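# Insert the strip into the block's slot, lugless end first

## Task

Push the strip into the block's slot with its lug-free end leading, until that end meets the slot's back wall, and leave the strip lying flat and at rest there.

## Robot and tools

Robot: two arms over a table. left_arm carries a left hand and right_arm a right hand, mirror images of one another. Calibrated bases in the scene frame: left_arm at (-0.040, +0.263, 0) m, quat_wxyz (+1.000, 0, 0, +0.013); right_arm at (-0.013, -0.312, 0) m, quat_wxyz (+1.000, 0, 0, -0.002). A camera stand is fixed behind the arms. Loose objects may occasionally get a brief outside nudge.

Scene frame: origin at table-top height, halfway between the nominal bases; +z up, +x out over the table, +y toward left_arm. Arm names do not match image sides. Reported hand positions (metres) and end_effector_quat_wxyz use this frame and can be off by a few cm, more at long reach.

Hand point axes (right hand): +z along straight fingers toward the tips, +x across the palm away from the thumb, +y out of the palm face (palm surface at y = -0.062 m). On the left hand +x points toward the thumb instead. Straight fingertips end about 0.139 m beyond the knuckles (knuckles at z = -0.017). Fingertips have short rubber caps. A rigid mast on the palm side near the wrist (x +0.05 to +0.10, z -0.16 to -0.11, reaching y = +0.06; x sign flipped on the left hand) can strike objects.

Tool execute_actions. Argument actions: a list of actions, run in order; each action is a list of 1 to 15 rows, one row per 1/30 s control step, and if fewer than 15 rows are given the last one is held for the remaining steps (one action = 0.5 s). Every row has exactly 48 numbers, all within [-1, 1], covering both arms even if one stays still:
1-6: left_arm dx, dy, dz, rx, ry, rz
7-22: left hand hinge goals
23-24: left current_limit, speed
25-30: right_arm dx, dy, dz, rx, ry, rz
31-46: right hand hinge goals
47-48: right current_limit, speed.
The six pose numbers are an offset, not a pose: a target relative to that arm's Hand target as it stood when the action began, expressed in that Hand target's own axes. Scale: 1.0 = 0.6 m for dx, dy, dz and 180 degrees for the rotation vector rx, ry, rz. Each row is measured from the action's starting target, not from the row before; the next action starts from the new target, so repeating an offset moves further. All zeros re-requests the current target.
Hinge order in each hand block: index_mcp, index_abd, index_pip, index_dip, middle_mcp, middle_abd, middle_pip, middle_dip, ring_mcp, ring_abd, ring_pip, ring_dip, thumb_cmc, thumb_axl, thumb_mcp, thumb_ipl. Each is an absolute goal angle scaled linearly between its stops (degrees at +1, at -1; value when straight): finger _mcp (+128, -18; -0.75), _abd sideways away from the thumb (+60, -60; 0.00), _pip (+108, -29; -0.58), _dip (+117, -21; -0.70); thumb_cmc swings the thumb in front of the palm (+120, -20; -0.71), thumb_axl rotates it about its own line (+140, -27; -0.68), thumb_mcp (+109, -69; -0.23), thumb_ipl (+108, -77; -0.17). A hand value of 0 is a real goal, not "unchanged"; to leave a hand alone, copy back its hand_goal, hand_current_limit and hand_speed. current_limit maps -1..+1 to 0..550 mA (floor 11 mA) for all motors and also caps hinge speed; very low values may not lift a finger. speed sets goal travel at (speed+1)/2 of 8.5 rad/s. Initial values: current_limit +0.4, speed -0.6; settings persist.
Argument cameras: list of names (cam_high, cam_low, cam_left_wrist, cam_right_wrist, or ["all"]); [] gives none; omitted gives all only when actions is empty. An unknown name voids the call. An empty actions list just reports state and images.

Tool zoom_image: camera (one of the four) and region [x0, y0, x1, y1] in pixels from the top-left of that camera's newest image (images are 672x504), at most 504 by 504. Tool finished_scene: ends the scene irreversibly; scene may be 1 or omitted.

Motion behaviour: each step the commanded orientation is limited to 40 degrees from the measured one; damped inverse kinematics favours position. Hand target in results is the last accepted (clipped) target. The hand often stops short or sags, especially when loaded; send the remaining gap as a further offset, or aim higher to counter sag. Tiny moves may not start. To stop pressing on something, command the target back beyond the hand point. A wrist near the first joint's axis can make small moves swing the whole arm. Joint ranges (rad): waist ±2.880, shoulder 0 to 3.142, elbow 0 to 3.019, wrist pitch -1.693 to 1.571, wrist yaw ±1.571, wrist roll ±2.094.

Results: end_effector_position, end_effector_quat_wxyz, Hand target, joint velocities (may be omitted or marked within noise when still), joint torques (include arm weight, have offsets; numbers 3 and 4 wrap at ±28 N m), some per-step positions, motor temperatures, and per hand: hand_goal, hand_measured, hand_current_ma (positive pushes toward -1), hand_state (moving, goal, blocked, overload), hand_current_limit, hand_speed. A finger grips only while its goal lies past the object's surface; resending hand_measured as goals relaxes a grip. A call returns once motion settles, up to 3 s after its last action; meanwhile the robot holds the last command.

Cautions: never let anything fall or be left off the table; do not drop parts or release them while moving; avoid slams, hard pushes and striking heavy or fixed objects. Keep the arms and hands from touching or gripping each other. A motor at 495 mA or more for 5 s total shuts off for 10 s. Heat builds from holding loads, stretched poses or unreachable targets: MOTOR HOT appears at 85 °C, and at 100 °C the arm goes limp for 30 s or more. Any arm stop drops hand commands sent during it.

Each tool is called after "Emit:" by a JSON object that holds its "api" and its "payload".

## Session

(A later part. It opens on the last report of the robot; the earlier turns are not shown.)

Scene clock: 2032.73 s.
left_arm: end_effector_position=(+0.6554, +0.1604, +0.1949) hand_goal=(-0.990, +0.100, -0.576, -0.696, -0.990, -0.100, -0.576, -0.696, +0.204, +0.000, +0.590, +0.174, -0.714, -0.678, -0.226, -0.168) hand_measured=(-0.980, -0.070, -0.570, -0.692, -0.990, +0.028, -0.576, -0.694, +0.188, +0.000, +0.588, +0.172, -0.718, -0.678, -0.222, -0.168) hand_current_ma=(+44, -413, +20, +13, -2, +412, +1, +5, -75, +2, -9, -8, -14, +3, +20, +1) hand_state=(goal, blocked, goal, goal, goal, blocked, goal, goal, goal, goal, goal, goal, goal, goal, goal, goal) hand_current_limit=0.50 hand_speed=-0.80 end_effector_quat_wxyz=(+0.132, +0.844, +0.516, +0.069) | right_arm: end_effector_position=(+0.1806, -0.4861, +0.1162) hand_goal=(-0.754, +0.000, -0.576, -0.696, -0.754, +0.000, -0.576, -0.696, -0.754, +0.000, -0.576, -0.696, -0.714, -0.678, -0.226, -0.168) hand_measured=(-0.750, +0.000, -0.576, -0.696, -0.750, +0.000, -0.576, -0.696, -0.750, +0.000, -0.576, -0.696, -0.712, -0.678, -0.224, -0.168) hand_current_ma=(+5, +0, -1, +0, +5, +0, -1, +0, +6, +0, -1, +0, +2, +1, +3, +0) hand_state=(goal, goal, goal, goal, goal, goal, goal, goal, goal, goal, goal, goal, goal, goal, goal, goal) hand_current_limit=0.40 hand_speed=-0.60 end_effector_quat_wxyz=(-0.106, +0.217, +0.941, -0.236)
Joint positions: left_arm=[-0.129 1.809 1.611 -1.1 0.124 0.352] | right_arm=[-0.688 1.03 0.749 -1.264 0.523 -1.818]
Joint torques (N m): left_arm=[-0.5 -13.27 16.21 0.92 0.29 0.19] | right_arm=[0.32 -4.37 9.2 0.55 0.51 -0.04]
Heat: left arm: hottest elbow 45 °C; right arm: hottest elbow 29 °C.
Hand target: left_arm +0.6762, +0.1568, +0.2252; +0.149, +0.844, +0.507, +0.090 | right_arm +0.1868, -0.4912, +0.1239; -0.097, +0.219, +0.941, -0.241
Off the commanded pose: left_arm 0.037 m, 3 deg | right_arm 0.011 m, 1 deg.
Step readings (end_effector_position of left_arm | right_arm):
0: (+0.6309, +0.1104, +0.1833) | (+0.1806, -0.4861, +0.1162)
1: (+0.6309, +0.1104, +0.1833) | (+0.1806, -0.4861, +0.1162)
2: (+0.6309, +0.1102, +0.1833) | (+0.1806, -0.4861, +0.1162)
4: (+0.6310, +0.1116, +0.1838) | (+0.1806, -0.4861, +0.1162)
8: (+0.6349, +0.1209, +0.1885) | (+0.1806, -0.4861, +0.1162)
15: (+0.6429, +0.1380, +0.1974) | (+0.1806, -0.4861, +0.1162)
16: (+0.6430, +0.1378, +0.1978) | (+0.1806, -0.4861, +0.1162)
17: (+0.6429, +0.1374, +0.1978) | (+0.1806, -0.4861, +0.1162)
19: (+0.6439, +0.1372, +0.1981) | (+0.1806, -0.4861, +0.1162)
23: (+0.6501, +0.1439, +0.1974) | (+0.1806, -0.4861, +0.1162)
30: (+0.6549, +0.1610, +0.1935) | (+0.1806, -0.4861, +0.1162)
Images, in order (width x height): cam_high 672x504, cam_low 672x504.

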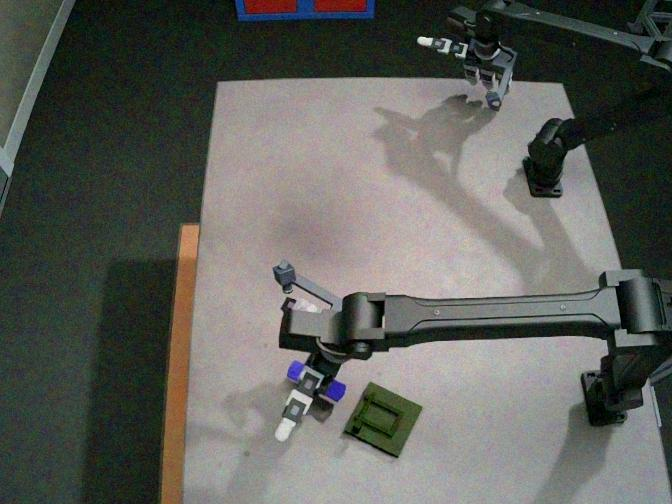

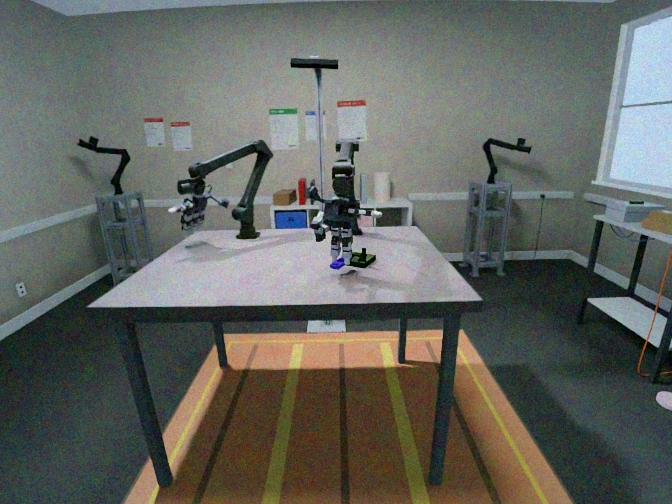

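Emit:
{"api": "execute_actions", "payload": {"actions": [[[0.0011,-0.0118,-0.0043,0,0,0,-0.99,0.1,-0.576,-0.696,-0.99,-0.1,-0.576,-0.696,0.205,0,0.59,0.174,-0.714,-0.678,-0.226,-0.168,0.5,-0.8,0,0,0,0,0,0,-0.754,0,-0.576,-0.696,-0.754,0,-0.576,-0.696,-0.754,0,-0.576,-0.696,-0.714,-0.678,-0.226,-0.168,0.4,-0.6],[0.0022,-0.0235,-0.0086,0,0,0,-0.99,0.1,-0.576,-0.696,-0.99,-0.1,-0.576,-0.696,0.205,0,0.59,0.174,-0.714,-0.678,-0.226,-0.168,0.5,-0.8,0,0,0,0,0,0,-0.754,0,-0.576,-0.696,-0.754,0,-0.576,-0.696,-0.754,0,-0.576,-0.696,-0.714,-0.678,-0.226,-0.168,0.4,-0.6],[0.0033,-0.0352,-0.0129,0,0,0,-0.99,0.1,-0.576,-0.696,-0.99,-0.1,-0.576,-0.696,0.205,0,0.59,0.174,-0.714,-0.678,-0.226,-0.168,0.5,-0.8,0,0,0,0,0,0,-0.754,0,-0.576,-0.696,-0.754,0,-0.576,-0.696,-0.754,0,-0.576,-0.696,-0.714,-0.678,-0.226,-0.168,0.4,-0.6]],[[0.0011,-0.0118,-0.0043,0,0,0,-0.99,0.1,-0.576,-0.696,-0.99,-0.1,-0.576,-0.696,0.205,0,0.59,0.174,-0.714,-0.678,-0.226,-0.168,0.5,-0.8,0,0,0,0,0,0,-0.754,0,-0.576,-0.696,-0.754,0,-0.576,-0.696,-0.754,0,-0.576,-0.696,-0.714,-0.678,-0.226,-0.168,0.4,-0.6],[0.0022,-0.0235,-0.0086,0,0,0,-0.99,0.1,-0.576,-0.696,-0.99,-0.1,-0.576,-0.696,0.205,0,0.59,0.174,-0.714,-0.678,-0.226,-0.168,0.5,-0.8,0,0,0,0,0,0,-0.754,0,-0.576,-0.696,-0.754,0,-0.576,-0.696,-0.754,0,-0.576,-0.696,-0.714,-0.678,-0.226,-0.168,0.4,-0.6],[0.0033,-0.0352,-0.0129,0,0,0,-0.99,0.1,-0.576,-0.696,-0.99,-0.1,-0.576,-0.696,0.205,0,0.59,0.174,-0.714,-0.678,-0.226,-0.168,0.5,-0.8,0,0,0,0,0,0,-0.754,0,-0.576,-0.696,-0.754,0,-0.576,-0.696,-0.754,0,-0.576,-0.696,-0.714,-0.678,-0.226,-0.168,0.4,-0.6]]], "cameras": ["cam_high","cam_low"]}}

Emit:
{"api": "zoom_image", "payload": {"camera": "cam_high", "region": [270, 340, 430, 470]}}

Emit:
{"api": "zoom_image", "payload": {"camera": "cam_low", "region": [310, 230, 390, 290]}}

Scene clock: 2081.33 s.
left_arm: end_effector_position=(+0.6396, +0.1787, +0.2168) hand_goal=(-0.990, +0.100, -0.576, -0.696, -0.990, -0.100, -0.576, -0.696, +0.204, +0.000, +0.590, +0.174, -0.714, -0.678, -0.226, -0.168) hand_measured=(-0.982, -0.070, -0.572, -0.692, -0.990, +0.028, -0.576, -0.694, +0.188, +0.000, +0.588, +0.172, -0.718, -0.678, -0.222, -0.168) hand_current_ma=(+37, -412, +18, +13, -2, +412, +1, +5, -75, +2, -9, -8, -14, +3, +20, +1) hand_state=(goal, blocked, goal, goal, goal, blocked, goal, goal, goal, goal, goal, goal, goal, goal, goal, goal) hand_current_limit=0.50 hand_speed=-0.80 end_effector_quat_wxyz=(+0.142, +0.844, +0.511, +0.081) | right_arm: end_effector_position=(+0.1806, -0.4861, +0.1162) hand_goal=(-0.754, +0.000, -0.576, -0.696, -0.754, +0.000, -0.576, -0.696, -0.754, +0.000, -0.576, -0.696, -0.714, -0.678, -0.226, -0.168) hand_measured=(-0.750, +0.000, -0.576, -0.696, -0.750, +0.000, -0.576, -0.696, -0.750, +0.000, -0.576, -0.696, -0.712, -0.678, -0.224, -0.168) hand_current_ma=(+5, +0, -1, +0, +5, +0, -1, +0, +6, +0, -1, +0, +2, +1, +3, +0) hand_state=(goal, goal, goal, goal, goal, goal, goal, goal, goal, goal, goal, goal, goal, goal, goal, goal) hand_current_limit=0.40 hand_speed=-0.60 end_effector_quat_wxyz=(-0.106, +0.217, +0.941, -0.236)
Joint positions: left_arm=[-0.098 1.74 1.561 -1.092 0.136 0.388] | right_arm=[-0.688 1.03 0.749 -1.264 0.523 -1.818]
Joint torques (N m): left_arm=[-0.09 -13.98 9.4 1.94 0.32 0.17] | right_arm=[0.38 -4.37 9.2 0.55 0.51 -0.04]
Motor temperatures (°C): left_arm=[24 31 47 22 22 22] | right_arm=[23 19 30 19 21 20]
Heat: left arm: hottest elbow 47 °C; right arm: hottest elbow 30 °C.
Hand target: left_arm +0.6384, +0.1816, +0.2252; +0.149, +0.844, +0.507, +0.090 | right_arm +0.1868, -0.4912, +0.1239; -0.097, +0.219, +0.941, -0.241
Off the commanded pose: left_arm 0.009 m, 1 deg | right_arm 0.011 m, 1 deg.
Step readings (end_effector_position of left_arm | right_arm):
0: (+0.6554, +0.1604, +0.1949) | (+0.1806, -0.4861, +0.1162)
1: (+0.6554, +0.1604, +0.1949) | (+0.1806, -0.4861, +0.1162)
2: (+0.6554, +0.1604, +0.1949) | (+0.1806, -0.4861, +0.1162)
4: (+0.6553, +0.1598, +0.1949) | (+0.1806, -0.4861, +0.1162)
8: (+0.6552, +0.1604, +0.1964) | (+0.1806, -0.4861, +0.1162)
15: (+0.6549, +0.1652, +0.2058) | (+0.1806, -0.4861, +0.1162)
16: (+0.6548, +0.1654, +0.2068) | (+0.1806, -0.4861, +0.1162)
17: (+0.6547, +0.1658, +0.2079) | (+0.1806, -0.4861, +0.1162)
19: (+0.6531, +0.1672, +0.2092) | (+0.1806, -0.4861, +0.1162)
23: (+0.6428, +0.1718, +0.2104) | (+0.1806, -0.4861, +0.1162)
30: (+0.6395, +0.1788, +0.2167) | (+0.1806, -0.4861, +0.1162)
Images, in order (width x height): cam_high 672x504, cam_low 672x504.

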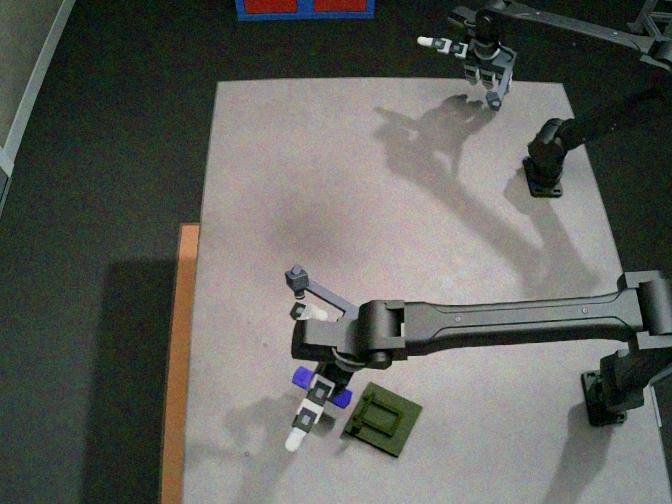

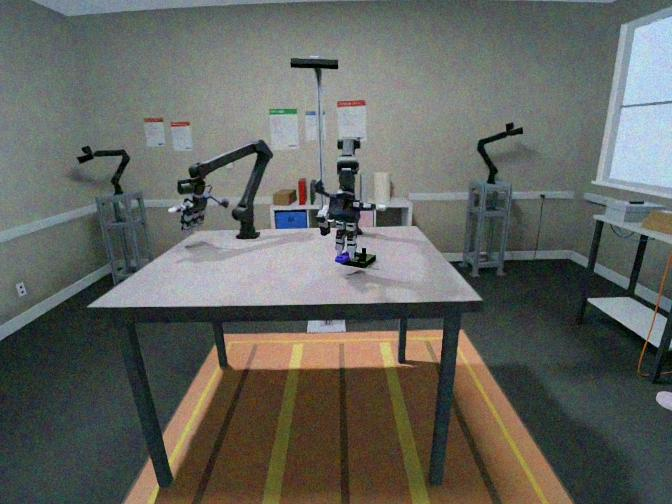

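Scaled by 3.150.

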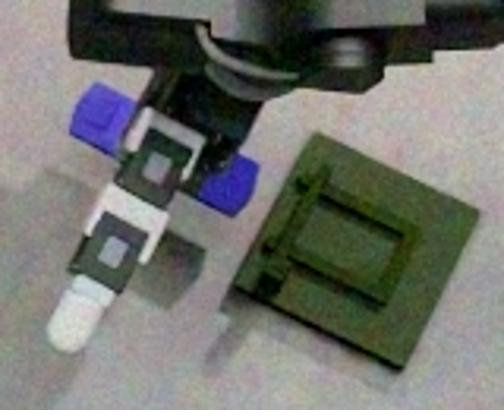

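Scaled by 6.300.

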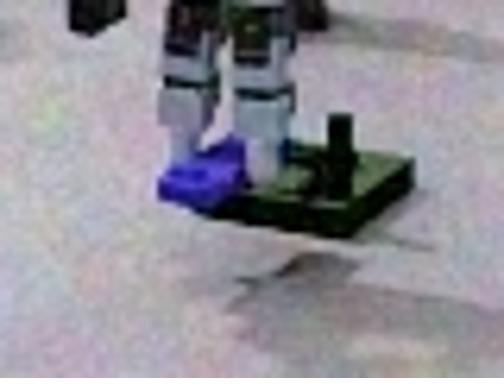

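Emit:
{"api": "execute_actions", "payload": {"actions": [[[-0.0028,-0.0078,0.0214,0,0,0,-0.99,0.1,-0.576,-0.696,-0.99,-0.1,-0.576,-0.696,0.205,0,0.59,0.174,-0.714,-0.678,-0.226,-0.168,0.5,-0.8,0,0,0,0,0,0,-0.754,0,-0.576,-0.696,-0.754,0,-0.576,-0.696,-0.754,0,-0.576,-0.696,-0.714,-0.678,-0.226,-0.168,0.4,-0.6],[-0.0055,-0.0156,0.0428,0,0,0,-0.99,0.1,-0.576,-0.696,-0.99,-0.1,-0.576,-0.696,0.205,0,0.59,0.174,-0.714,-0.678,-0.226,-0.168,0.5,-0.8,0,0,0,0,0,0,-0.754,0,-0.576,-0.696,-0.754,0,-0.576,-0.696,-0.754,0,-0.576,-0.696,-0.714,-0.678,-0.226,-0.168,0.4,-0.6],[-0.0083,-0.0234,0.0642,0,0,0,-0.99,0.1,-0.576,-0.696,-0.99,-0.1,-0.576,-0.696,0.205,0,0.59,0.174,-0.714,-0.678,-0.226,-0.168,0.5,-0.8,0,0,0,0,0,0,-0.754,0,-0.576,-0.696,-0.754,0,-0.576,-0.696,-0.754,0,-0.576,-0.696,-0.714,-0.678,-0.226,-0.168,0.4,-0.6]]], "cameras": ["cam_high","cam_low"]}}

Emit:
{"api": "zoom_image", "payload": {"camera": "cam_high", "region": [270, 340, 430, 470]}}

Emit:
{"api": "zoom_image", "payload": {"camera": "cam_low", "region": [310, 230, 390, 290]}}

Scene clock: 2169.67 s.
left_arm: end_effector_position=(+0.6340, +0.1791, +0.1849) hand_goal=(-0.990, +0.100, -0.576, -0.696, -0.990, -0.100, -0.576, -0.696, +0.204, +0.000, +0.590, +0.174, -0.714, -0.678, -0.226, -0.168) hand_measured=(-0.982, -0.070, -0.572, -0.692, -0.990, +0.028, -0.576, -0.694, +0.188, +0.000, +0.588, +0.172, -0.718, -0.678, -0.222, -0.168) hand_current_ma=(+33, -413, +17, +13, -2, +412, +1, +5, -75, +2, -9, -8, -14, +3, +20, +1) hand_state=(goal, blocked, goal, goal, goal, blocked, goal, goal, goal, goal, goal, goal, goal, goal, goal, goal) hand_current_limit=0.50 hand_speed=-0.80 end_effector_quat_wxyz=(+0.146, +0.843, +0.510, +0.086) | right_arm: end_effector_position=(+0.1806, -0.4861, +0.1162) hand_goal=(-0.754, +0.000, -0.576, -0.696, -0.754, +0.000, -0.576, -0.696, -0.754, +0.000, -0.576, -0.696, -0.714, -0.678, -0.226, -0.168) hand_measured=(-0.750, +0.000, -0.576, -0.696, -0.750, +0.000, -0.576, -0.696, -0.750, +0.000, -0.576, -0.696, -0.712, -0.678, -0.224, -0.168) hand_current_ma=(+5, +0, -1, +0, +5, +0, -1, +0, +6, +0, -1, +0, +2, +1, +3, +0) hand_state=(goal, goal, goal, goal, goal, goal, goal, goal, goal, goal, goal, goal, goal, goal, goal, goal) hand_current_limit=0.40 hand_speed=-0.60 end_effector_quat_wxyz=(-0.106, +0.217, +0.941, -0.236)
Joint positions: left_arm=[-0.098 1.738 1.468 -0.988 0.136 0.389] | right_arm=[-0.688 1.03 0.749 -1.264 0.523 -1.818]
Joint torques (N m): left_arm=[-0.73 -12.63 9.83 1.98 0.24 0.1] | right_arm=[0.32 -4.37 9.2 0.55 0.51 -0.05]
Motor temperatures (°C): left_arm=[24 32 41 22 22 22] | right_arm=[23 19 30 19 21 20]
Heat: left arm: hottest elbow 41 °C; right arm: hottest elbow 30 °C.
Hand target: left_arm +0.6361, +0.1772, +0.1843; +0.149, +0.844, +0.507, +0.090 | right_arm +0.1868, -0.4912, +0.1239; -0.097, +0.219, +0.941, -0.241
Off the commanded pose: left_arm 0.003 m, 1 deg | right_arm 0.011 m, 1 deg.
Step readings (end_effector_position of left_arm | right_arm):
0: (+0.6396, +0.1786, +0.2168) | (+0.1806, -0.4861, +0.1162)
1: (+0.6395, +0.1787, +0.2165) | (+0.1806, -0.4861, +0.1162)
2: (+0.6396, +0.1786, +0.2159) | (+0.1806, -0.4861, +0.1162)
4: (+0.6398, +0.1786, +0.2124) | (+0.1806, -0.4861, +0.1162)
8: (+0.6354, +0.1790, +0.1940) | (+0.1806, -0.4861, +0.1162)
15: (+0.6331, +0.1791, +0.1841) | (+0.1806, -0.4861, +0.1162)
Images, in order (width x height): cam_high 672x504, cam_low 672x504.

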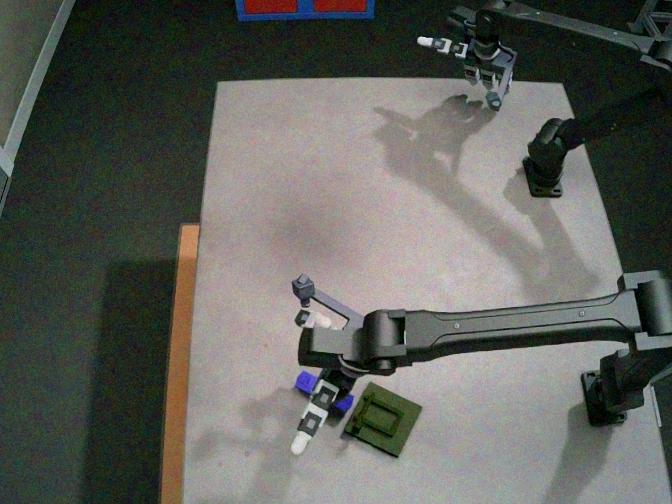

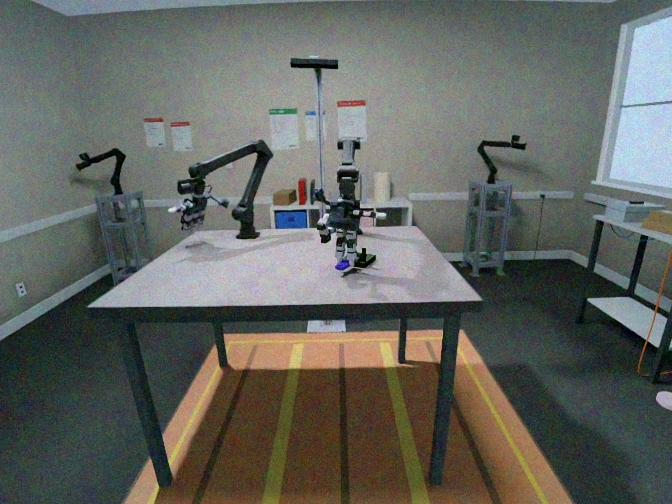

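Scaled by 3.150.

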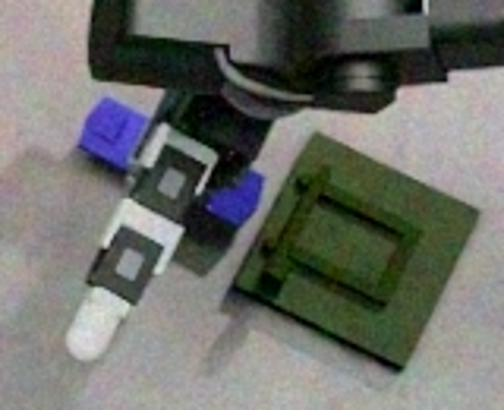

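Scaled by 6.300.

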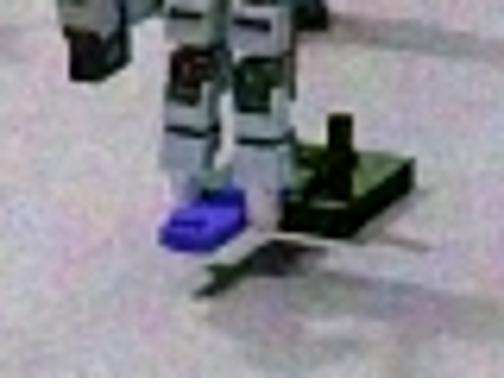

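Emit:
{"api": "zoom_image", "payload": {"camera": "cam_high", "region": [330, 375, 430, 465]}}

Emit:
{"api": "zoom_image", "payload": {"camera": "cam_high", "region": [285, 360, 365, 420]}}

Scaled by 5.040.

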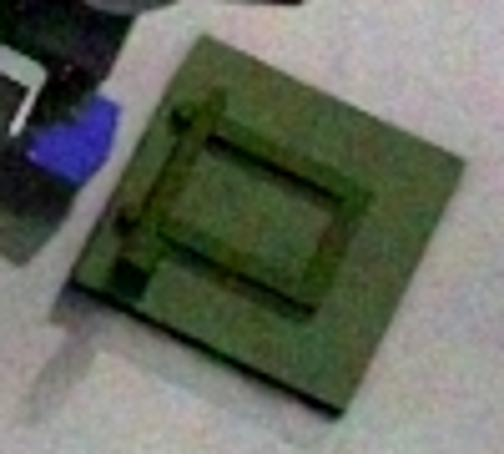

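Scaled by 6.300.

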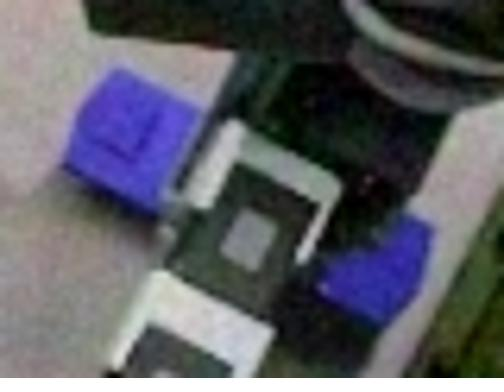

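Emit:
{"api": "execute_actions", "payload": {"actions": [[[-0.0014,-0.0130,-0.0047,0,0,0,-0.99,0.1,-0.576,-0.696,-0.99,-0.1,-0.576,-0.696,0.205,0,0.59,0.174,-0.714,-0.678,-0.226,-0.168,0.5,-0.8,0,0,0,0,0,0,-0.754,0,-0.576,-0.696,-0.754,0,-0.576,-0.696,-0.754,0,-0.576,-0.696,-0.714,-0.678,-0.226,-0.168,0.4,-0.6],[-0.0028,-0.0260,-0.0095,0,0,0,-0.99,0.1,-0.576,-0.696,-0.99,-0.1,-0.576,-0.696,0.205,0,0.59,0.174,-0.714,-0.678,-0.226,-0.168,0.5,-0.8,0,0,0,0,0,0,-0.754,0,-0.576,-0.696,-0.754,0,-0.576,-0.696,-0.754,0,-0.576,-0.696,-0.714,-0.678,-0.226,-0.168,0.4,-0.6],[-0.0042,-0.0392,-0.01425,0,0,0,-0.99,0.1,-0.576,-0.696,-0.99,-0.1,-0.576,-0.696,0.205,0,0.59,0.174,-0.714,-0.678,-0.226,-0.168,0.5,-0.8,0,0,0,0,0,0,-0.754,0,-0.576,-0.696,-0.754,0,-0.576,-0.696,-0.754,0,-0.576,-0.696,-0.714,-0.678,-0.226,-0.168,0.4,-0.6]]], "cameras": ["cam_high","cam_low"]}}

Emit:
{"api": "zoom_image", "payload": {"camera": "cam_high", "region": [290, 365, 430, 465]}}

Emit:
{"api": "zoom_image", "payload": {"camera": "cam_low", "region": [325, 235, 385, 280]}}

Scene clock: 2226.77 s.
left_arm: end_effector_position=(+0.6161, +0.1787, +0.1812) hand_goal=(-0.990, +0.100, -0.576, -0.696, -0.990, -0.100, -0.576, -0.696, +0.204, +0.000, +0.590, +0.174, -0.714, -0.678, -0.226, -0.168) hand_measured=(-0.960, -0.070, -0.562, -0.690, -0.980, +0.028, -0.570, -0.694, +0.188, +0.000, +0.588, +0.172, -0.718, -0.678, -0.222, -0.168) hand_current_ma=(+142, -413, +56, +23, +46, +412, +20, +10, -75, +2, -9, -8, -15, +3, +20, +1) hand_state=(blocked, blocked, goal, goal, goal, blocked, goal, goal, goal, goal, goal, goal, goal, goal, goal, goal) hand_current_limit=0.50 hand_speed=-0.80 end_effector_quat_wxyz=(+0.149, +0.846, +0.505, +0.085) | right_arm: end_effector_position=(+0.1806, -0.4861, +0.1162) hand_goal=(-0.754, +0.000, -0.576, -0.696, -0.754, +0.000, -0.576, -0.696, -0.754, +0.000, -0.576, -0.696, -0.714, -0.678, -0.226, -0.168) hand_measured=(-0.750, +0.000, -0.576, -0.696, -0.750, +0.000, -0.576, -0.696, -0.750, +0.000, -0.576, -0.696, -0.712, -0.678, -0.224, -0.168) hand_current_ma=(+5, +0, -1, +0, +5, +0, -1, +0, +6, +0, -1, +0, +2, +1, +3, +0) hand_state=(goal, goal, goal, goal, goal, goal, goal, goal, goal, goal, goal, goal, goal, goal, goal, goal) hand_current_limit=0.40 hand_speed=-0.60 end_effector_quat_wxyz=(-0.106, +0.217, +0.941, -0.236)
Joint positions: left_arm=[-0.096 1.696 1.401 -0.96 0.145 0.399] | right_arm=[-0.688 1.03 0.749 -1.264 0.523 -1.818]
Joint torques (N m): left_arm=[0.5 -13.1 8.87 1.52 0.08 0.14] | right_arm=[0.38 -4.37 9.2 0.54 0.51 -0.04]
Heat: left arm: hottest elbow 43 °C; right arm: hottest elbow 30 °C.
Hand target: left_arm +0.6128, +0.1866, +0.1841; +0.149, +0.844, +0.507, +0.090 | right_arm +0.1868, -0.4912, +0.1239; -0.097, +0.219, +0.941, -0.241
Off the commanded pose: left_arm 0.009 m, 1 deg | right_arm 0.011 m, 1 deg.
Step readings (end_effector_position of left_arm | right_arm):
0: (+0.6340, +0.1791, +0.1849) | (+0.1806, -0.4861, +0.1162)
1: (+0.6340, +0.1791, +0.1849) | (+0.1806, -0.4861, +0.1162)
2: (+0.6339, +0.1791, +0.1844) | (+0.1806, -0.4861, +0.1162)
4: (+0.6321, +0.1792, +0.1822) | (+0.1806, -0.4861, +0.1162)
8: (+0.6201, +0.1791, +0.1737) | (+0.1806, -0.4861, +0.1162)
15: (+0.6165, +0.1787, +0.1801) | (+0.1806, -0.4861, +0.1162)
Images, in order (width x height): cam_high 672x504, cam_low 672x504.

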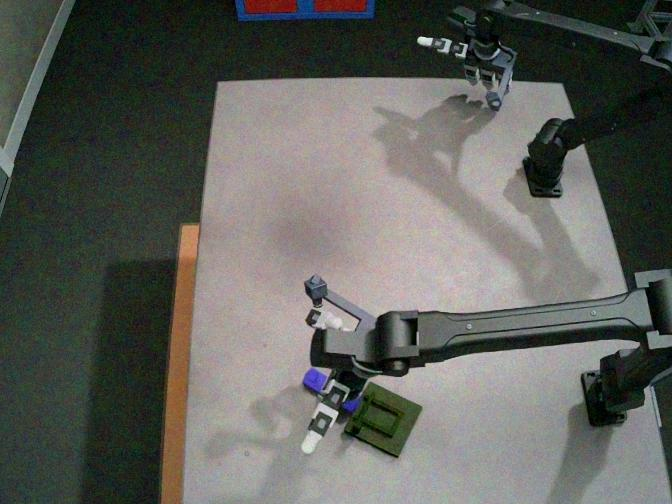

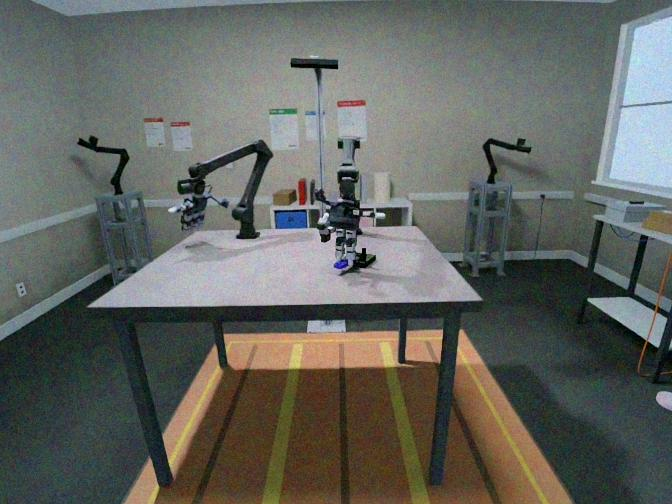

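Scaled by 3.600.

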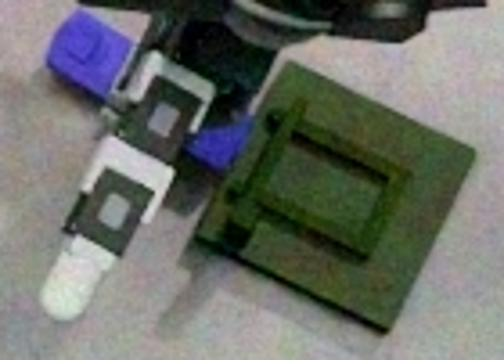

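Scaled by 8.400.

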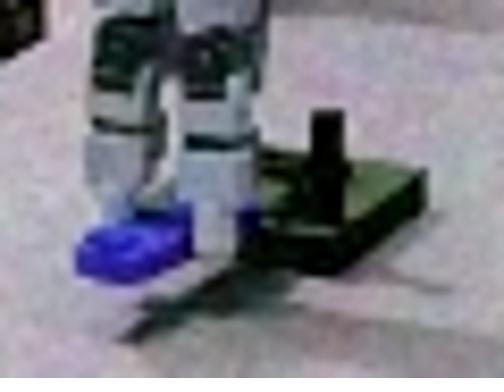

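Emit:
{"api": "execute_actions", "payload": {"actions": [[[0,0.012,-0.008,0,0,0,-0.99,0.1,-0.576,-0.696,-0.99,-0.1,-0.576,-0.696,0.205,0,0.59,0.174,-0.714,-0.678,-0.226,-0.168,0.5,-0.8,0,0,0,0,0,0,-0.754,0,-0.576,-0.696,-0.754,0,-0.576,-0.696,-0.754,0,-0.576,-0.696,-0.714,-0.678,-0.226,-0.168,0.4,-0.6],[0,0.024,-0.016,0,0,0,-0.99,0.1,-0.576,-0.696,-0.99,-0.1,-0.576,-0.696,0.205,0,0.59,0.174,-0.714,-0.678,-0.226,-0.168,0.5,-0.8,0,0,0,0,0,0,-0.754,0,-0.576,-0.696,-0.754,0,-0.576,-0.696,-0.754,0,-0.576,-0.696,-0.714,-0.678,-0.226,-0.168,0.4,-0.6],[0,0.034,-0.032,0,0,0,-0.99,0.1,-0.576,-0.696,-0.99,-0.1,-0.576,-0.696,0.205,0,0.59,0.174,-0.714,-0.678,-0.226,-0.168,0.5,-0.8,0,0,0,0,0,0,-0.754,0,-0.576,-0.696,-0.754,0,-0.576,-0.696,-0.754,0,-0.576,-0.696,-0.714,-0.678,-0.226,-0.168,0.4,-0.6]]], "cameras": ["cam_high","cam_low"]}}

Emit:
{"api": "zoom_image", "payload": {"camera": "cam_high", "region": [290, 365, 430, 465]}}

Emit:
{"api": "zoom_image", "payload": {"camera": "cam_low", "region": [325, 235, 385, 280]}}

Scene clock: 2256.13 s.
left_arm: end_effector_position=(+0.6133, +0.1787, +0.1836) hand_goal=(-0.990, +0.100, -0.576, -0.696, -0.990, -0.100, -0.576, -0.696, +0.204, +0.000, +0.590, +0.174, -0.714, -0.678, -0.226, -0.168) hand_measured=(-0.944, -0.070, -0.556, -0.686, -0.970, +0.028, -0.566, -0.692, +0.188, +0.000, +0.588, +0.172, -0.718, -0.678, -0.222, -0.168) hand_current_ma=(+215, -413, +86, +39, +87, +412, +42, +16, -75, +2, -9, -8, -15, +3, +20, +1) hand_state=(blocked, blocked, blocked, goal, goal, blocked, goal, goal, goal, goal, goal, goal, goal, goal, goal, goal) hand_current_limit=0.50 hand_speed=-0.80 end_effector_quat_wxyz=(+0.143, +0.847, +0.507, +0.076) | right_arm: end_effector_position=(+0.1806, -0.4861, +0.1162) hand_goal=(-0.754, +0.000, -0.576, -0.696, -0.754, +0.000, -0.576, -0.696, -0.754, +0.000, -0.576, -0.696, -0.714, -0.678, -0.226, -0.168) hand_measured=(-0.750, +0.000, -0.576, -0.696, -0.750, +0.000, -0.576, -0.696, -0.750, +0.000, -0.576, -0.696, -0.712, -0.678, -0.224, -0.168) hand_current_ma=(+5, +0, -1, +0, +5, +0, -1, +0, +6, +0, -1, +0, +2, +1, +3, +0) hand_state=(goal, goal, goal, goal, goal, goal, goal, goal, goal, goal, goal, goal, goal, goal, goal, goal) hand_current_limit=0.40 hand_speed=-0.60 end_effector_quat_wxyz=(-0.106, +0.217, +0.941, -0.236)
Joint positions: left_arm=[-0.096 1.696 1.416 -0.998 0.146 0.399] | right_arm=[-0.688 1.03 0.749 -1.264 0.523 -1.818]
Joint torques (N m): left_arm=[-0.32 -12.63 14.11 0.06 -0.04 0.04] | right_arm=[0.32 -4.37 9.2 0.55 0.51 -0.05]
Heat: left arm: hottest elbow 42 °C; right arm: hottest elbow 30 °C.
Hand target: left_arm +0.6238, +0.1807, +0.2091; +0.149, +0.844, +0.507, +0.090 | right_arm +0.1868, -0.4912, +0.1239; -0.097, +0.219, +0.941, -0.241
Off the commanded pose: left_arm 0.028 m, 2 deg | right_arm 0.011 m, 1 deg.
Step readings (end_effector_position of left_arm | right_arm):
0: (+0.6161, +0.1787, +0.1812) | (+0.1806, -0.4861, +0.1162)
1: (+0.6161, +0.1787, +0.1812) | (+0.1806, -0.4861, +0.1162)
2: (+0.6161, +0.1787, +0.1812) | (+0.1806, -0.4861, +0.1162)
4: (+0.6155, +0.1787, +0.1808) | (+0.1806, -0.4861, +0.1162)
8: (+0.6127, +0.1787, +0.1794) | (+0.1806, -0.4861, +0.1162)
15: (+0.6133, +0.1787, +0.1833) | (+0.1806, -0.4861, +0.1162)
Images, in order (width x height): cam_high 672x504, cam_low 672x504.

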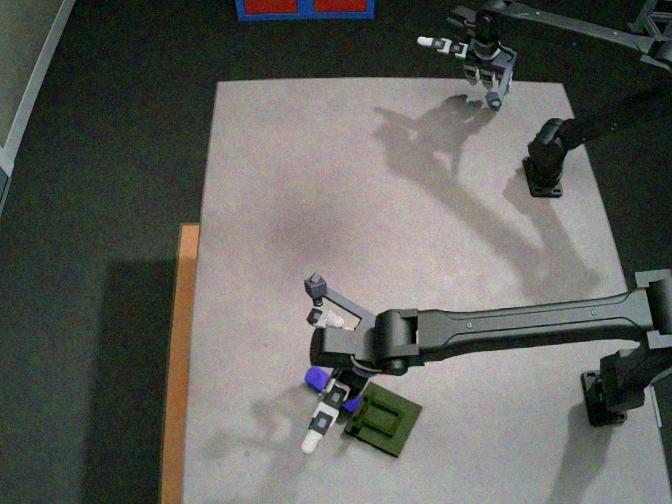

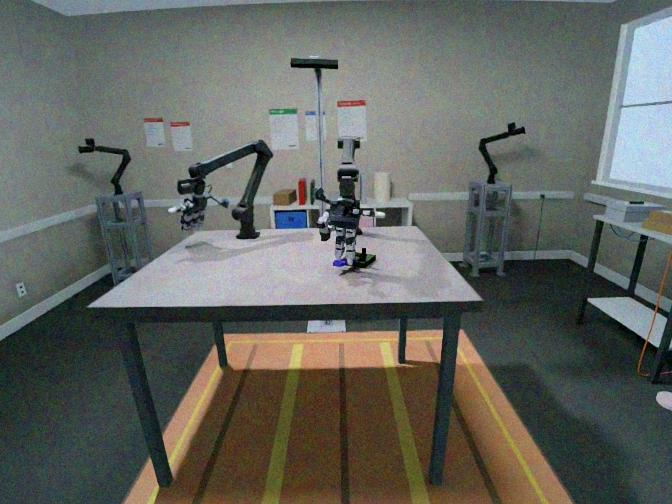

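Scaled by 3.600.

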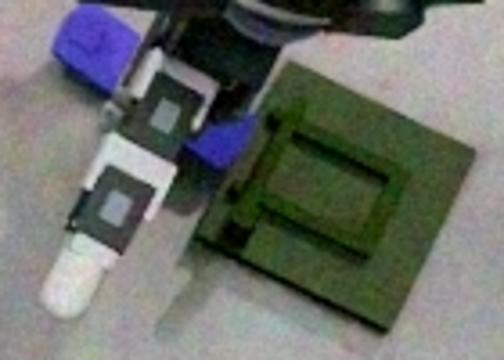

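Scaled by 8.400.

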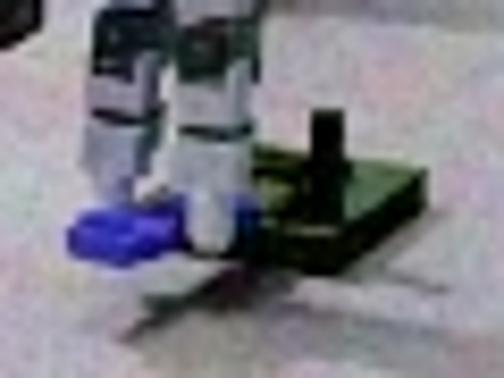

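Emit:
{"api": "execute_actions", "payload": {"actions": [[[0,0.015,0.018,0,0,0,-0.99,0.1,-0.576,-0.696,-0.99,-0.1,-0.576,-0.696,0.205,0,0.59,0.174,-0.714,-0.678,-0.226,-0.168,0.5,-0.8,0,0,0,0,0,0,-0.754,0,-0.576,-0.696,-0.754,0,-0.576,-0.696,-0.754,0,-0.576,-0.696,-0.714,-0.678,-0.226,-0.168,0.4,-0.6],[0,0.0306,0.0378,0,0,0,-0.99,0.1,-0.576,-0.696,-0.99,-0.1,-0.576,-0.696,0.205,0,0.59,0.174,-0.714,-0.678,-0.226,-0.168,0.5,-0.8,0,0,0,0,0,0,-0.754,0,-0.576,-0.696,-0.754,0,-0.576,-0.696,-0.754,0,-0.576,-0.696,-0.714,-0.678,-0.226,-0.168,0.4,-0.6]]], "cameras": ["cam_high","cam_low"]}}

Emit:
{"api": "zoom_image", "payload": {"camera": "cam_high", "region": [290, 365, 430, 465]}}

Emit:
{"api": "zoom_image", "payload": {"camera": "cam_low", "region": [325, 235, 385, 280]}}

Scene clock: 2275.13 s.
left_arm: end_effector_position=(+0.6242, +0.1728, +0.1639) hand_goal=(-0.990, +0.100, -0.576, -0.696, -0.990, -0.100, -0.576, -0.696, +0.204, +0.000, +0.590, +0.174, -0.714, -0.678, -0.226, -0.168) hand_measured=(-0.964, -0.070, -0.566, -0.690, -0.990, +0.028, -0.576, -0.694, +0.188, +0.000, +0.588, +0.172, -0.718, -0.678, -0.222, -0.168) hand_current_ma=(+115, -412, +43, +27, +1, +412, +1, +4, -75, +2, -9, -8, -15, +3, +20, +1) hand_state=(blocked, blocked, goal, goal, goal, blocked, goal, goal, goal, goal, goal, goal, goal, goal, goal, goal) hand_current_limit=0.50 hand_speed=-0.80 end_effector_quat_wxyz=(+0.133, +0.849, +0.507, +0.068) | right_arm: end_effector_position=(+0.1806, -0.4861, +0.1162) hand_goal=(-0.754, +0.000, -0.576, -0.696, -0.754, +0.000, -0.576, -0.696, -0.754, +0.000, -0.576, -0.696, -0.714, -0.678, -0.226, -0.168) hand_measured=(-0.750, +0.000, -0.576, -0.696, -0.750, +0.000, -0.576, -0.696, -0.750, +0.000, -0.576, -0.696, -0.712, -0.678, -0.224, -0.168) hand_current_ma=(+5, +0, -1, +0, +5, +0, -1, +0, +6, +0, -1, +0, +2, +1, +3, +0) hand_state=(goal, goal, goal, goal, goal, goal, goal, goal, goal, goal, goal, goal, goal, goal, goal, goal) hand_current_limit=0.40 hand_speed=-0.60 end_effector_quat_wxyz=(-0.106, +0.217, +0.941, -0.236)
Joint positions: left_arm=[-0.107 1.75 1.445 -0.998 0.137 0.392] | right_arm=[-0.688 1.03 0.749 -1.264 0.523 -1.818]
Joint torques (N m): left_arm=[-1.03 -12.51 15.38 1.09 0.08 -0.07] | right_arm=[0.32 -4.42 9.2 0.55 0.51 -0.04]
Heat: left arm: hottest elbow 43 °C; right arm: hottest elbow 30 °C.
Hand target: left_arm +0.6460, +0.1690, +0.1942; +0.149, +0.844, +0.507, +0.090 | right_arm +0.1868, -0.4912, +0.1239; -0.097, +0.219, +0.941, -0.241
Off the commanded pose: left_arm 0.037 m, 3 deg | right_arm 0.011 m, 1 deg.
Step readings (end_effector_position of left_arm | right_arm):
0: (+0.6132, +0.1787, +0.1835) | (+0.1806, -0.4861, +0.1162)
1: (+0.6132, +0.1787, +0.1835) | (+0.1806, -0.4861, +0.1162)
2: (+0.6135, +0.1787, +0.1841) | (+0.1806, -0.4861, +0.1162)
4: (+0.6152, +0.1787, +0.1842) | (+0.1806, -0.4861, +0.1162)
8: (+0.6220, +0.1766, +0.1781) | (+0.1806, -0.4861, +0.1162)
15: (+0.6242, +0.1731, +0.1639) | (+0.1806, -0.4861, +0.1162)
Images, in order (width x height): cam_high 672x504, cam_low 672x504.

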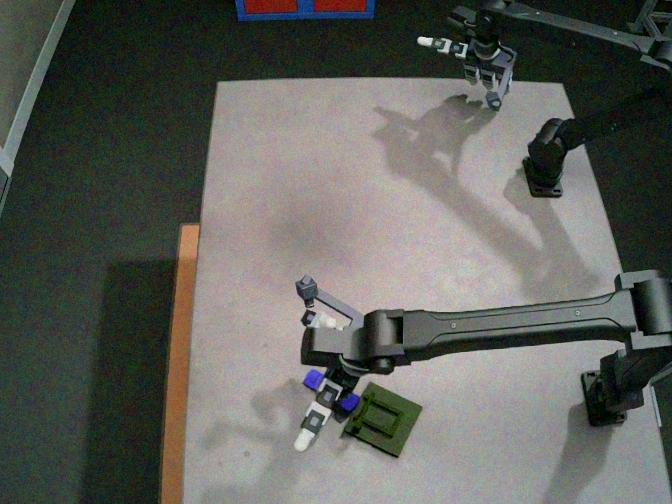

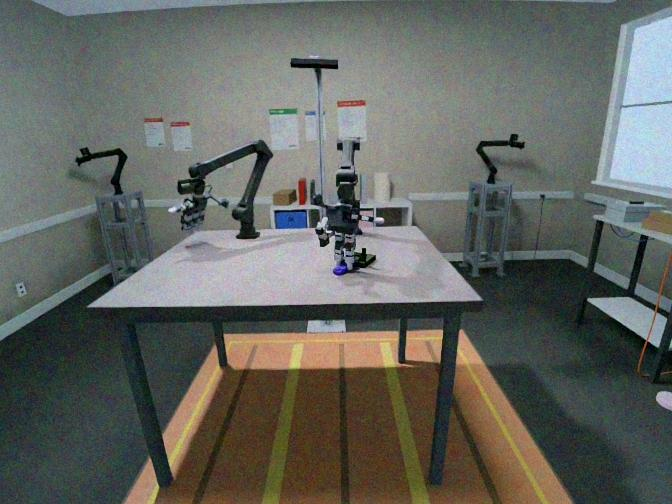

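Scaled by 3.600.

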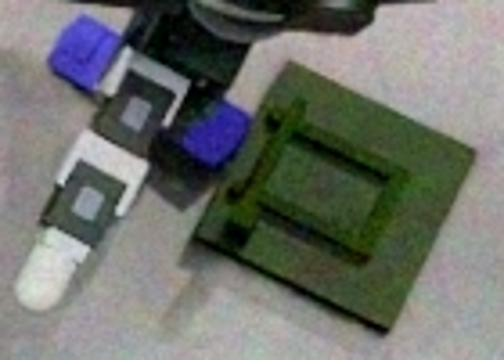

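Scaled by 8.400.

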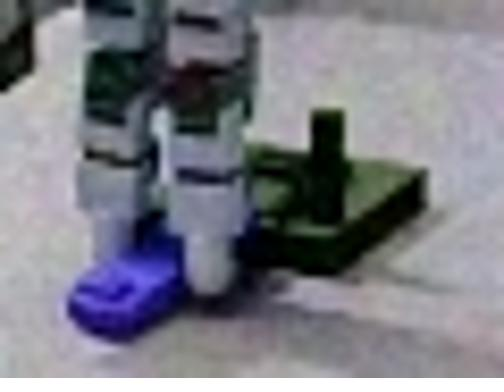

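Emit:
{"api": "execute_actions", "payload": {"actions": [[[0,0.015,-0.018,0,0,0,-0.99,0.1,-0.576,-0.696,-0.99,-0.1,-0.576,-0.696,0.205,0,0.59,0.174,-0.714,-0.678,-0.226,-0.168,0.5,-0.8,0,0,0,0,0,0,-0.754,0,-0.576,-0.696,-0.754,0,-0.576,-0.696,-0.754,0,-0.576,-0.696,-0.714,-0.678,-0.226,-0.168,0.4,-0.6],[0,0.0328,-0.0413,0,0,0,-0.99,0.1,-0.576,-0.696,-0.99,-0.1,-0.576,-0.696,0.205,0,0.59,0.174,-0.714,-0.678,-0.226,-0.168,0.5,-0.8,0,0,0,0,0,0,-0.754,0,-0.576,-0.696,-0.754,0,-0.576,-0.696,-0.754,0,-0.576,-0.696,-0.714,-0.678,-0.226,-0.168,0.4,-0.6]]], "cameras": ["cam_high","cam_low"]}}

Emit:
{"api": "zoom_image", "payload": {"camera": "cam_high", "region": [290, 365, 430, 465]}}

Emit:
{"api": "zoom_image", "payload": {"camera": "cam_low", "region": [325, 235, 385, 280]}}

Scene clock: 2292.67 s.
left_arm: end_effector_position=(+0.6346, +0.1713, +0.1959) hand_goal=(-0.990, +0.100, -0.576, -0.696, -0.990, -0.100, -0.576, -0.696, +0.204, +0.000, +0.590, +0.174, -0.714, -0.678, -0.226, -0.168) hand_measured=(-0.978, -0.070, -0.570, -0.692, -0.992, +0.028, -0.576, -0.696, +0.188, +0.000, +0.588, +0.172, -0.718, -0.678, -0.222, -0.168) hand_current_ma=(+52, -413, +23, +15, -6, +412, -1, +3, -75, +2, -9, -8, -15, +3, +20, +1) hand_state=(goal, blocked, goal, goal, goal, blocked, goal, goal, goal, goal, goal, goal, goal, goal, goal, goal) hand_current_limit=0.50 hand_speed=-0.80 end_effector_quat_wxyz=(+0.135, +0.847, +0.510, +0.071) | right_arm: end_effector_position=(+0.1806, -0.4861, +0.1162) hand_goal=(-0.754, +0.000, -0.576, -0.696, -0.754, +0.000, -0.576, -0.696, -0.754, +0.000, -0.576, -0.696, -0.714, -0.678, -0.226, -0.168) hand_measured=(-0.750, +0.000, -0.576, -0.696, -0.750, +0.000, -0.576, -0.696, -0.750, +0.000, -0.576, -0.696, -0.712, -0.678, -0.224, -0.168) hand_current_ma=(+5, +0, -1, +0, +5, +0, -1, +0, +6, +0, -1, +0, +2, +1, +3, +0) hand_state=(goal, goal, goal, goal, goal, goal, goal, goal, goal, goal, goal, goal, goal, goal, goal, goal) hand_current_limit=0.40 hand_speed=-0.60 end_effector_quat_wxyz=(-0.106, +0.217, +0.941, -0.236)
Joint positions: left_arm=[-0.11 1.751 1.532 -1.076 0.134 0.383] | right_arm=[-0.688 1.03 0.749 -1.264 0.523 -1.818]
Joint torques (N m): left_arm=[-1.32 -12.4 15.98 0.9 0.11 -0.05] | right_arm=[0.38 -4.48 9.21 0.55 0.51 -0.04]
Motor temperatures (°C): left_arm=[24 31 46 22 21 22] | right_arm=[23 19 30 19 21 20]
Heat: left arm: hottest elbow 46 °C; right arm: hottest elbow 30 °C.
Hand target: left_arm +0.6547, +0.1643, +0.2242; +0.149, +0.844, +0.507, +0.090 | right_arm +0.1868, -0.4912, +0.1239; -0.097, +0.219, +0.941, -0.241
Off the commanded pose: left_arm 0.035 m, 3 deg | right_arm 0.011 m, 1 deg.
Step readings (end_effector_position of left_arm | right_arm):
0: (+0.6242, +0.1729, +0.1639) | (+0.1806, -0.4861, +0.1162)
1: (+0.6242, +0.1729, +0.1639) | (+0.1806, -0.4861, +0.1162)
2: (+0.6245, +0.1730, +0.1647) | (+0.1806, -0.4861, +0.1162)
4: (+0.6252, +0.1725, +0.1683) | (+0.1806, -0.4861, +0.1162)
8: (+0.6301, +0.1715, +0.1832) | (+0.1806, -0.4861, +0.1162)
15: (+0.6358, +0.1711, +0.1968) | (+0.1806, -0.4861, +0.1162)
Images, in order (width x height): cam_high 672x504, cam_low 672x504.

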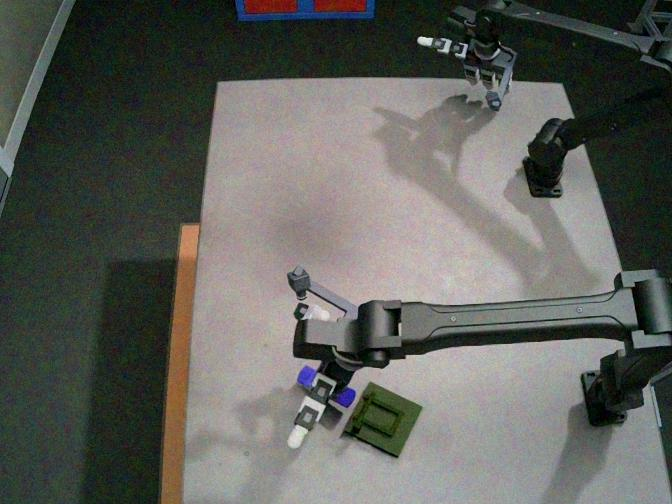

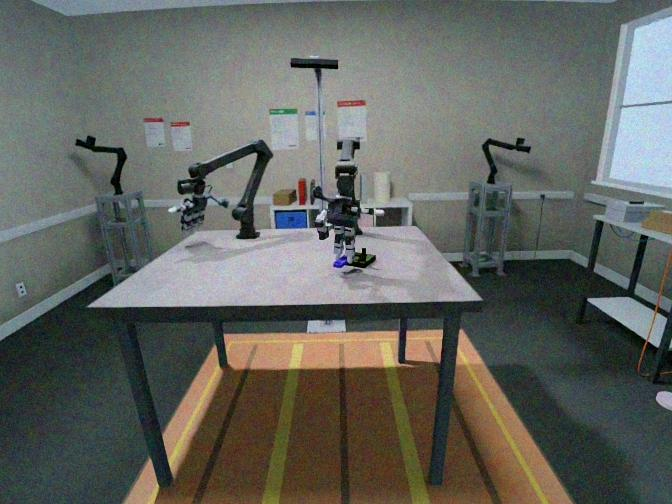

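Scaled by 3.600.

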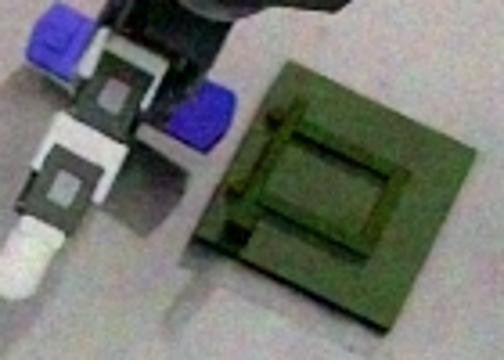

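Scaled by 8.400.

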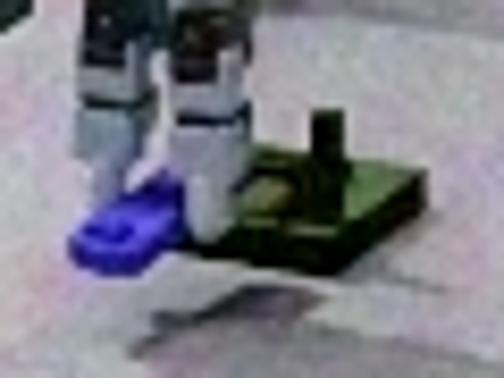

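Emit:
{"api": "execute_actions", "payload": {"actions": [[[0,-0.0135,-0.0049,0,0,0,-0.99,0.1,-0.576,-0.696,-0.99,-0.1,-0.576,-0.696,0.205,0,0.59,0.174,-0.714,-0.678,-0.226,-0.168,0.5,-0.8,0,0,0,0,0,0,-0.754,0,-0.576,-0.696,-0.754,0,-0.576,-0.696,-0.754,0,-0.576,-0.696,-0.714,-0.678,-0.226,-0.168,0.4,-0.6],[0,-0.027,-0.0098,0,0,0,-0.99,0.1,-0.576,-0.696,-0.99,-0.1,-0.576,-0.696,0.205,0,0.59,0.174,-0.714,-0.678,-0.226,-0.168,0.5,-0.8,0,0,0,0,0,0,-0.754,0,-0.576,-0.696,-0.754,0,-0.576,-0.696,-0.754,0,-0.576,-0.696,-0.714,-0.678,-0.226,-0.168,0.4,-0.6],[0,-0.0405,-0.0147,0,0,0,-0.99,0.1,-0.576,-0.696,-0.99,-0.1,-0.576,-0.696,0.205,0,0.59,0.174,-0.714,-0.678,-0.226,-0.168,0.5,-0.8,0,0,0,0,0,0,-0.754,0,-0.576,-0.696,-0.754,0,-0.576,-0.696,-0.754,0,-0.576,-0.696,-0.714,-0.678,-0.226,-0.168,0.4,-0.6]]], "cameras": []}}

Scene clock: 2314.60 s.
left_arm: end_effector_position=(+0.6324, +0.1715, +0.2160) hand_goal=(-0.990, +0.100, -0.576, -0.696, -0.990, -0.100, -0.576, -0.696, +0.204, +0.000, +0.590, +0.174, -0.714, -0.678, -0.226, -0.168) hand_measured=(-0.978, -0.070, -0.570, -0.692, -0.992, +0.028, -0.576, -0.696, +0.188, +0.000, +0.588, +0.172, -0.718, -0.678, -0.222, -0.168) hand_current_ma=(+51, -412, +23, +15, -6, +412, -1, +3, -75, +2, -9, -8, -15, +3, +20, +1) hand_state=(goal, blocked, goal, goal, goal, blocked, goal, goal, goal, goal, goal, goal, goal, goal, goal, goal) hand_current_limit=0.50 hand_speed=-0.80 end_effector_quat_wxyz=(+0.144, +0.845, +0.508, +0.083) | right_arm: end_effector_position=(+0.1806, -0.4861, +0.1162) hand_goal=(-0.754, +0.000, -0.576, -0.696, -0.754, +0.000, -0.576, -0.696, -0.754, +0.000, -0.576, -0.696, -0.714, -0.678, -0.226, -0.168) hand_measured=(-0.750, +0.000, -0.576, -0.696, -0.750, +0.000, -0.576, -0.696, -0.750, +0.000, -0.576, -0.696, -0.712, -0.678, -0.224, -0.168) hand_current_ma=(+5, +0, -1, +0, +5, +0, -1, +0, +6, +0, -1, +0, +2, +1, +3, +0) hand_state=(goal, goal, goal, goal, goal, goal, goal, goal, goal, goal, goal, goal, goal, goal, goal, goal) hand_current_limit=0.40 hand_speed=-0.60 end_effector_quat_wxyz=(-0.106, +0.217, +0.941, -0.236)
Joint positions: left_arm=[-0.11 1.721 1.532 -1.076 0.134 0.383] | right_arm=[-0.688 1.03 0.749 -1.264 0.523 -1.818]
Joint torques (N m): left_arm=[0.32 -14.04 9.85 1.63 0.27 0.13] | right_arm=[0.32 -4.42 9.18 0.57 0.52 -0.04]
Heat: left arm: hottest elbow 47 °C; right arm: hottest elbow 30 °C.
Hand target: left_arm +0.6319, +0.1765, +0.2241; +0.149, +0.844, +0.507, +0.090 | right_arm +0.1868, -0.4912, +0.1239; -0.097, +0.219, +0.941, -0.241
Off the commanded pose: left_arm 0.010 m, 1 deg | right_arm 0.011 m, 1 deg.
Step readings (end_effector_position of left_arm | right_arm):
0: (+0.6346, +0.1713, +0.1959) | (+0.1806, -0.4861, +0.1162)
1: (+0.6346, +0.1713, +0.1959) | (+0.1806, -0.4861, +0.1162)
2: (+0.6346, +0.1713, +0.1959) | (+0.1806, -0.4861, +0.1162)
4: (+0.6346, +0.1713, +0.1959) | (+0.1806, -0.4861, +0.1162)
8: (+0.6343, +0.1713, +0.1994) | (+0.1806, -0.4861, +0.1162)
15: (+0.6326, +0.1715, +0.2140) | (+0.1806, -0.4861, +0.1162)
No camera images: "cameras" was empty.


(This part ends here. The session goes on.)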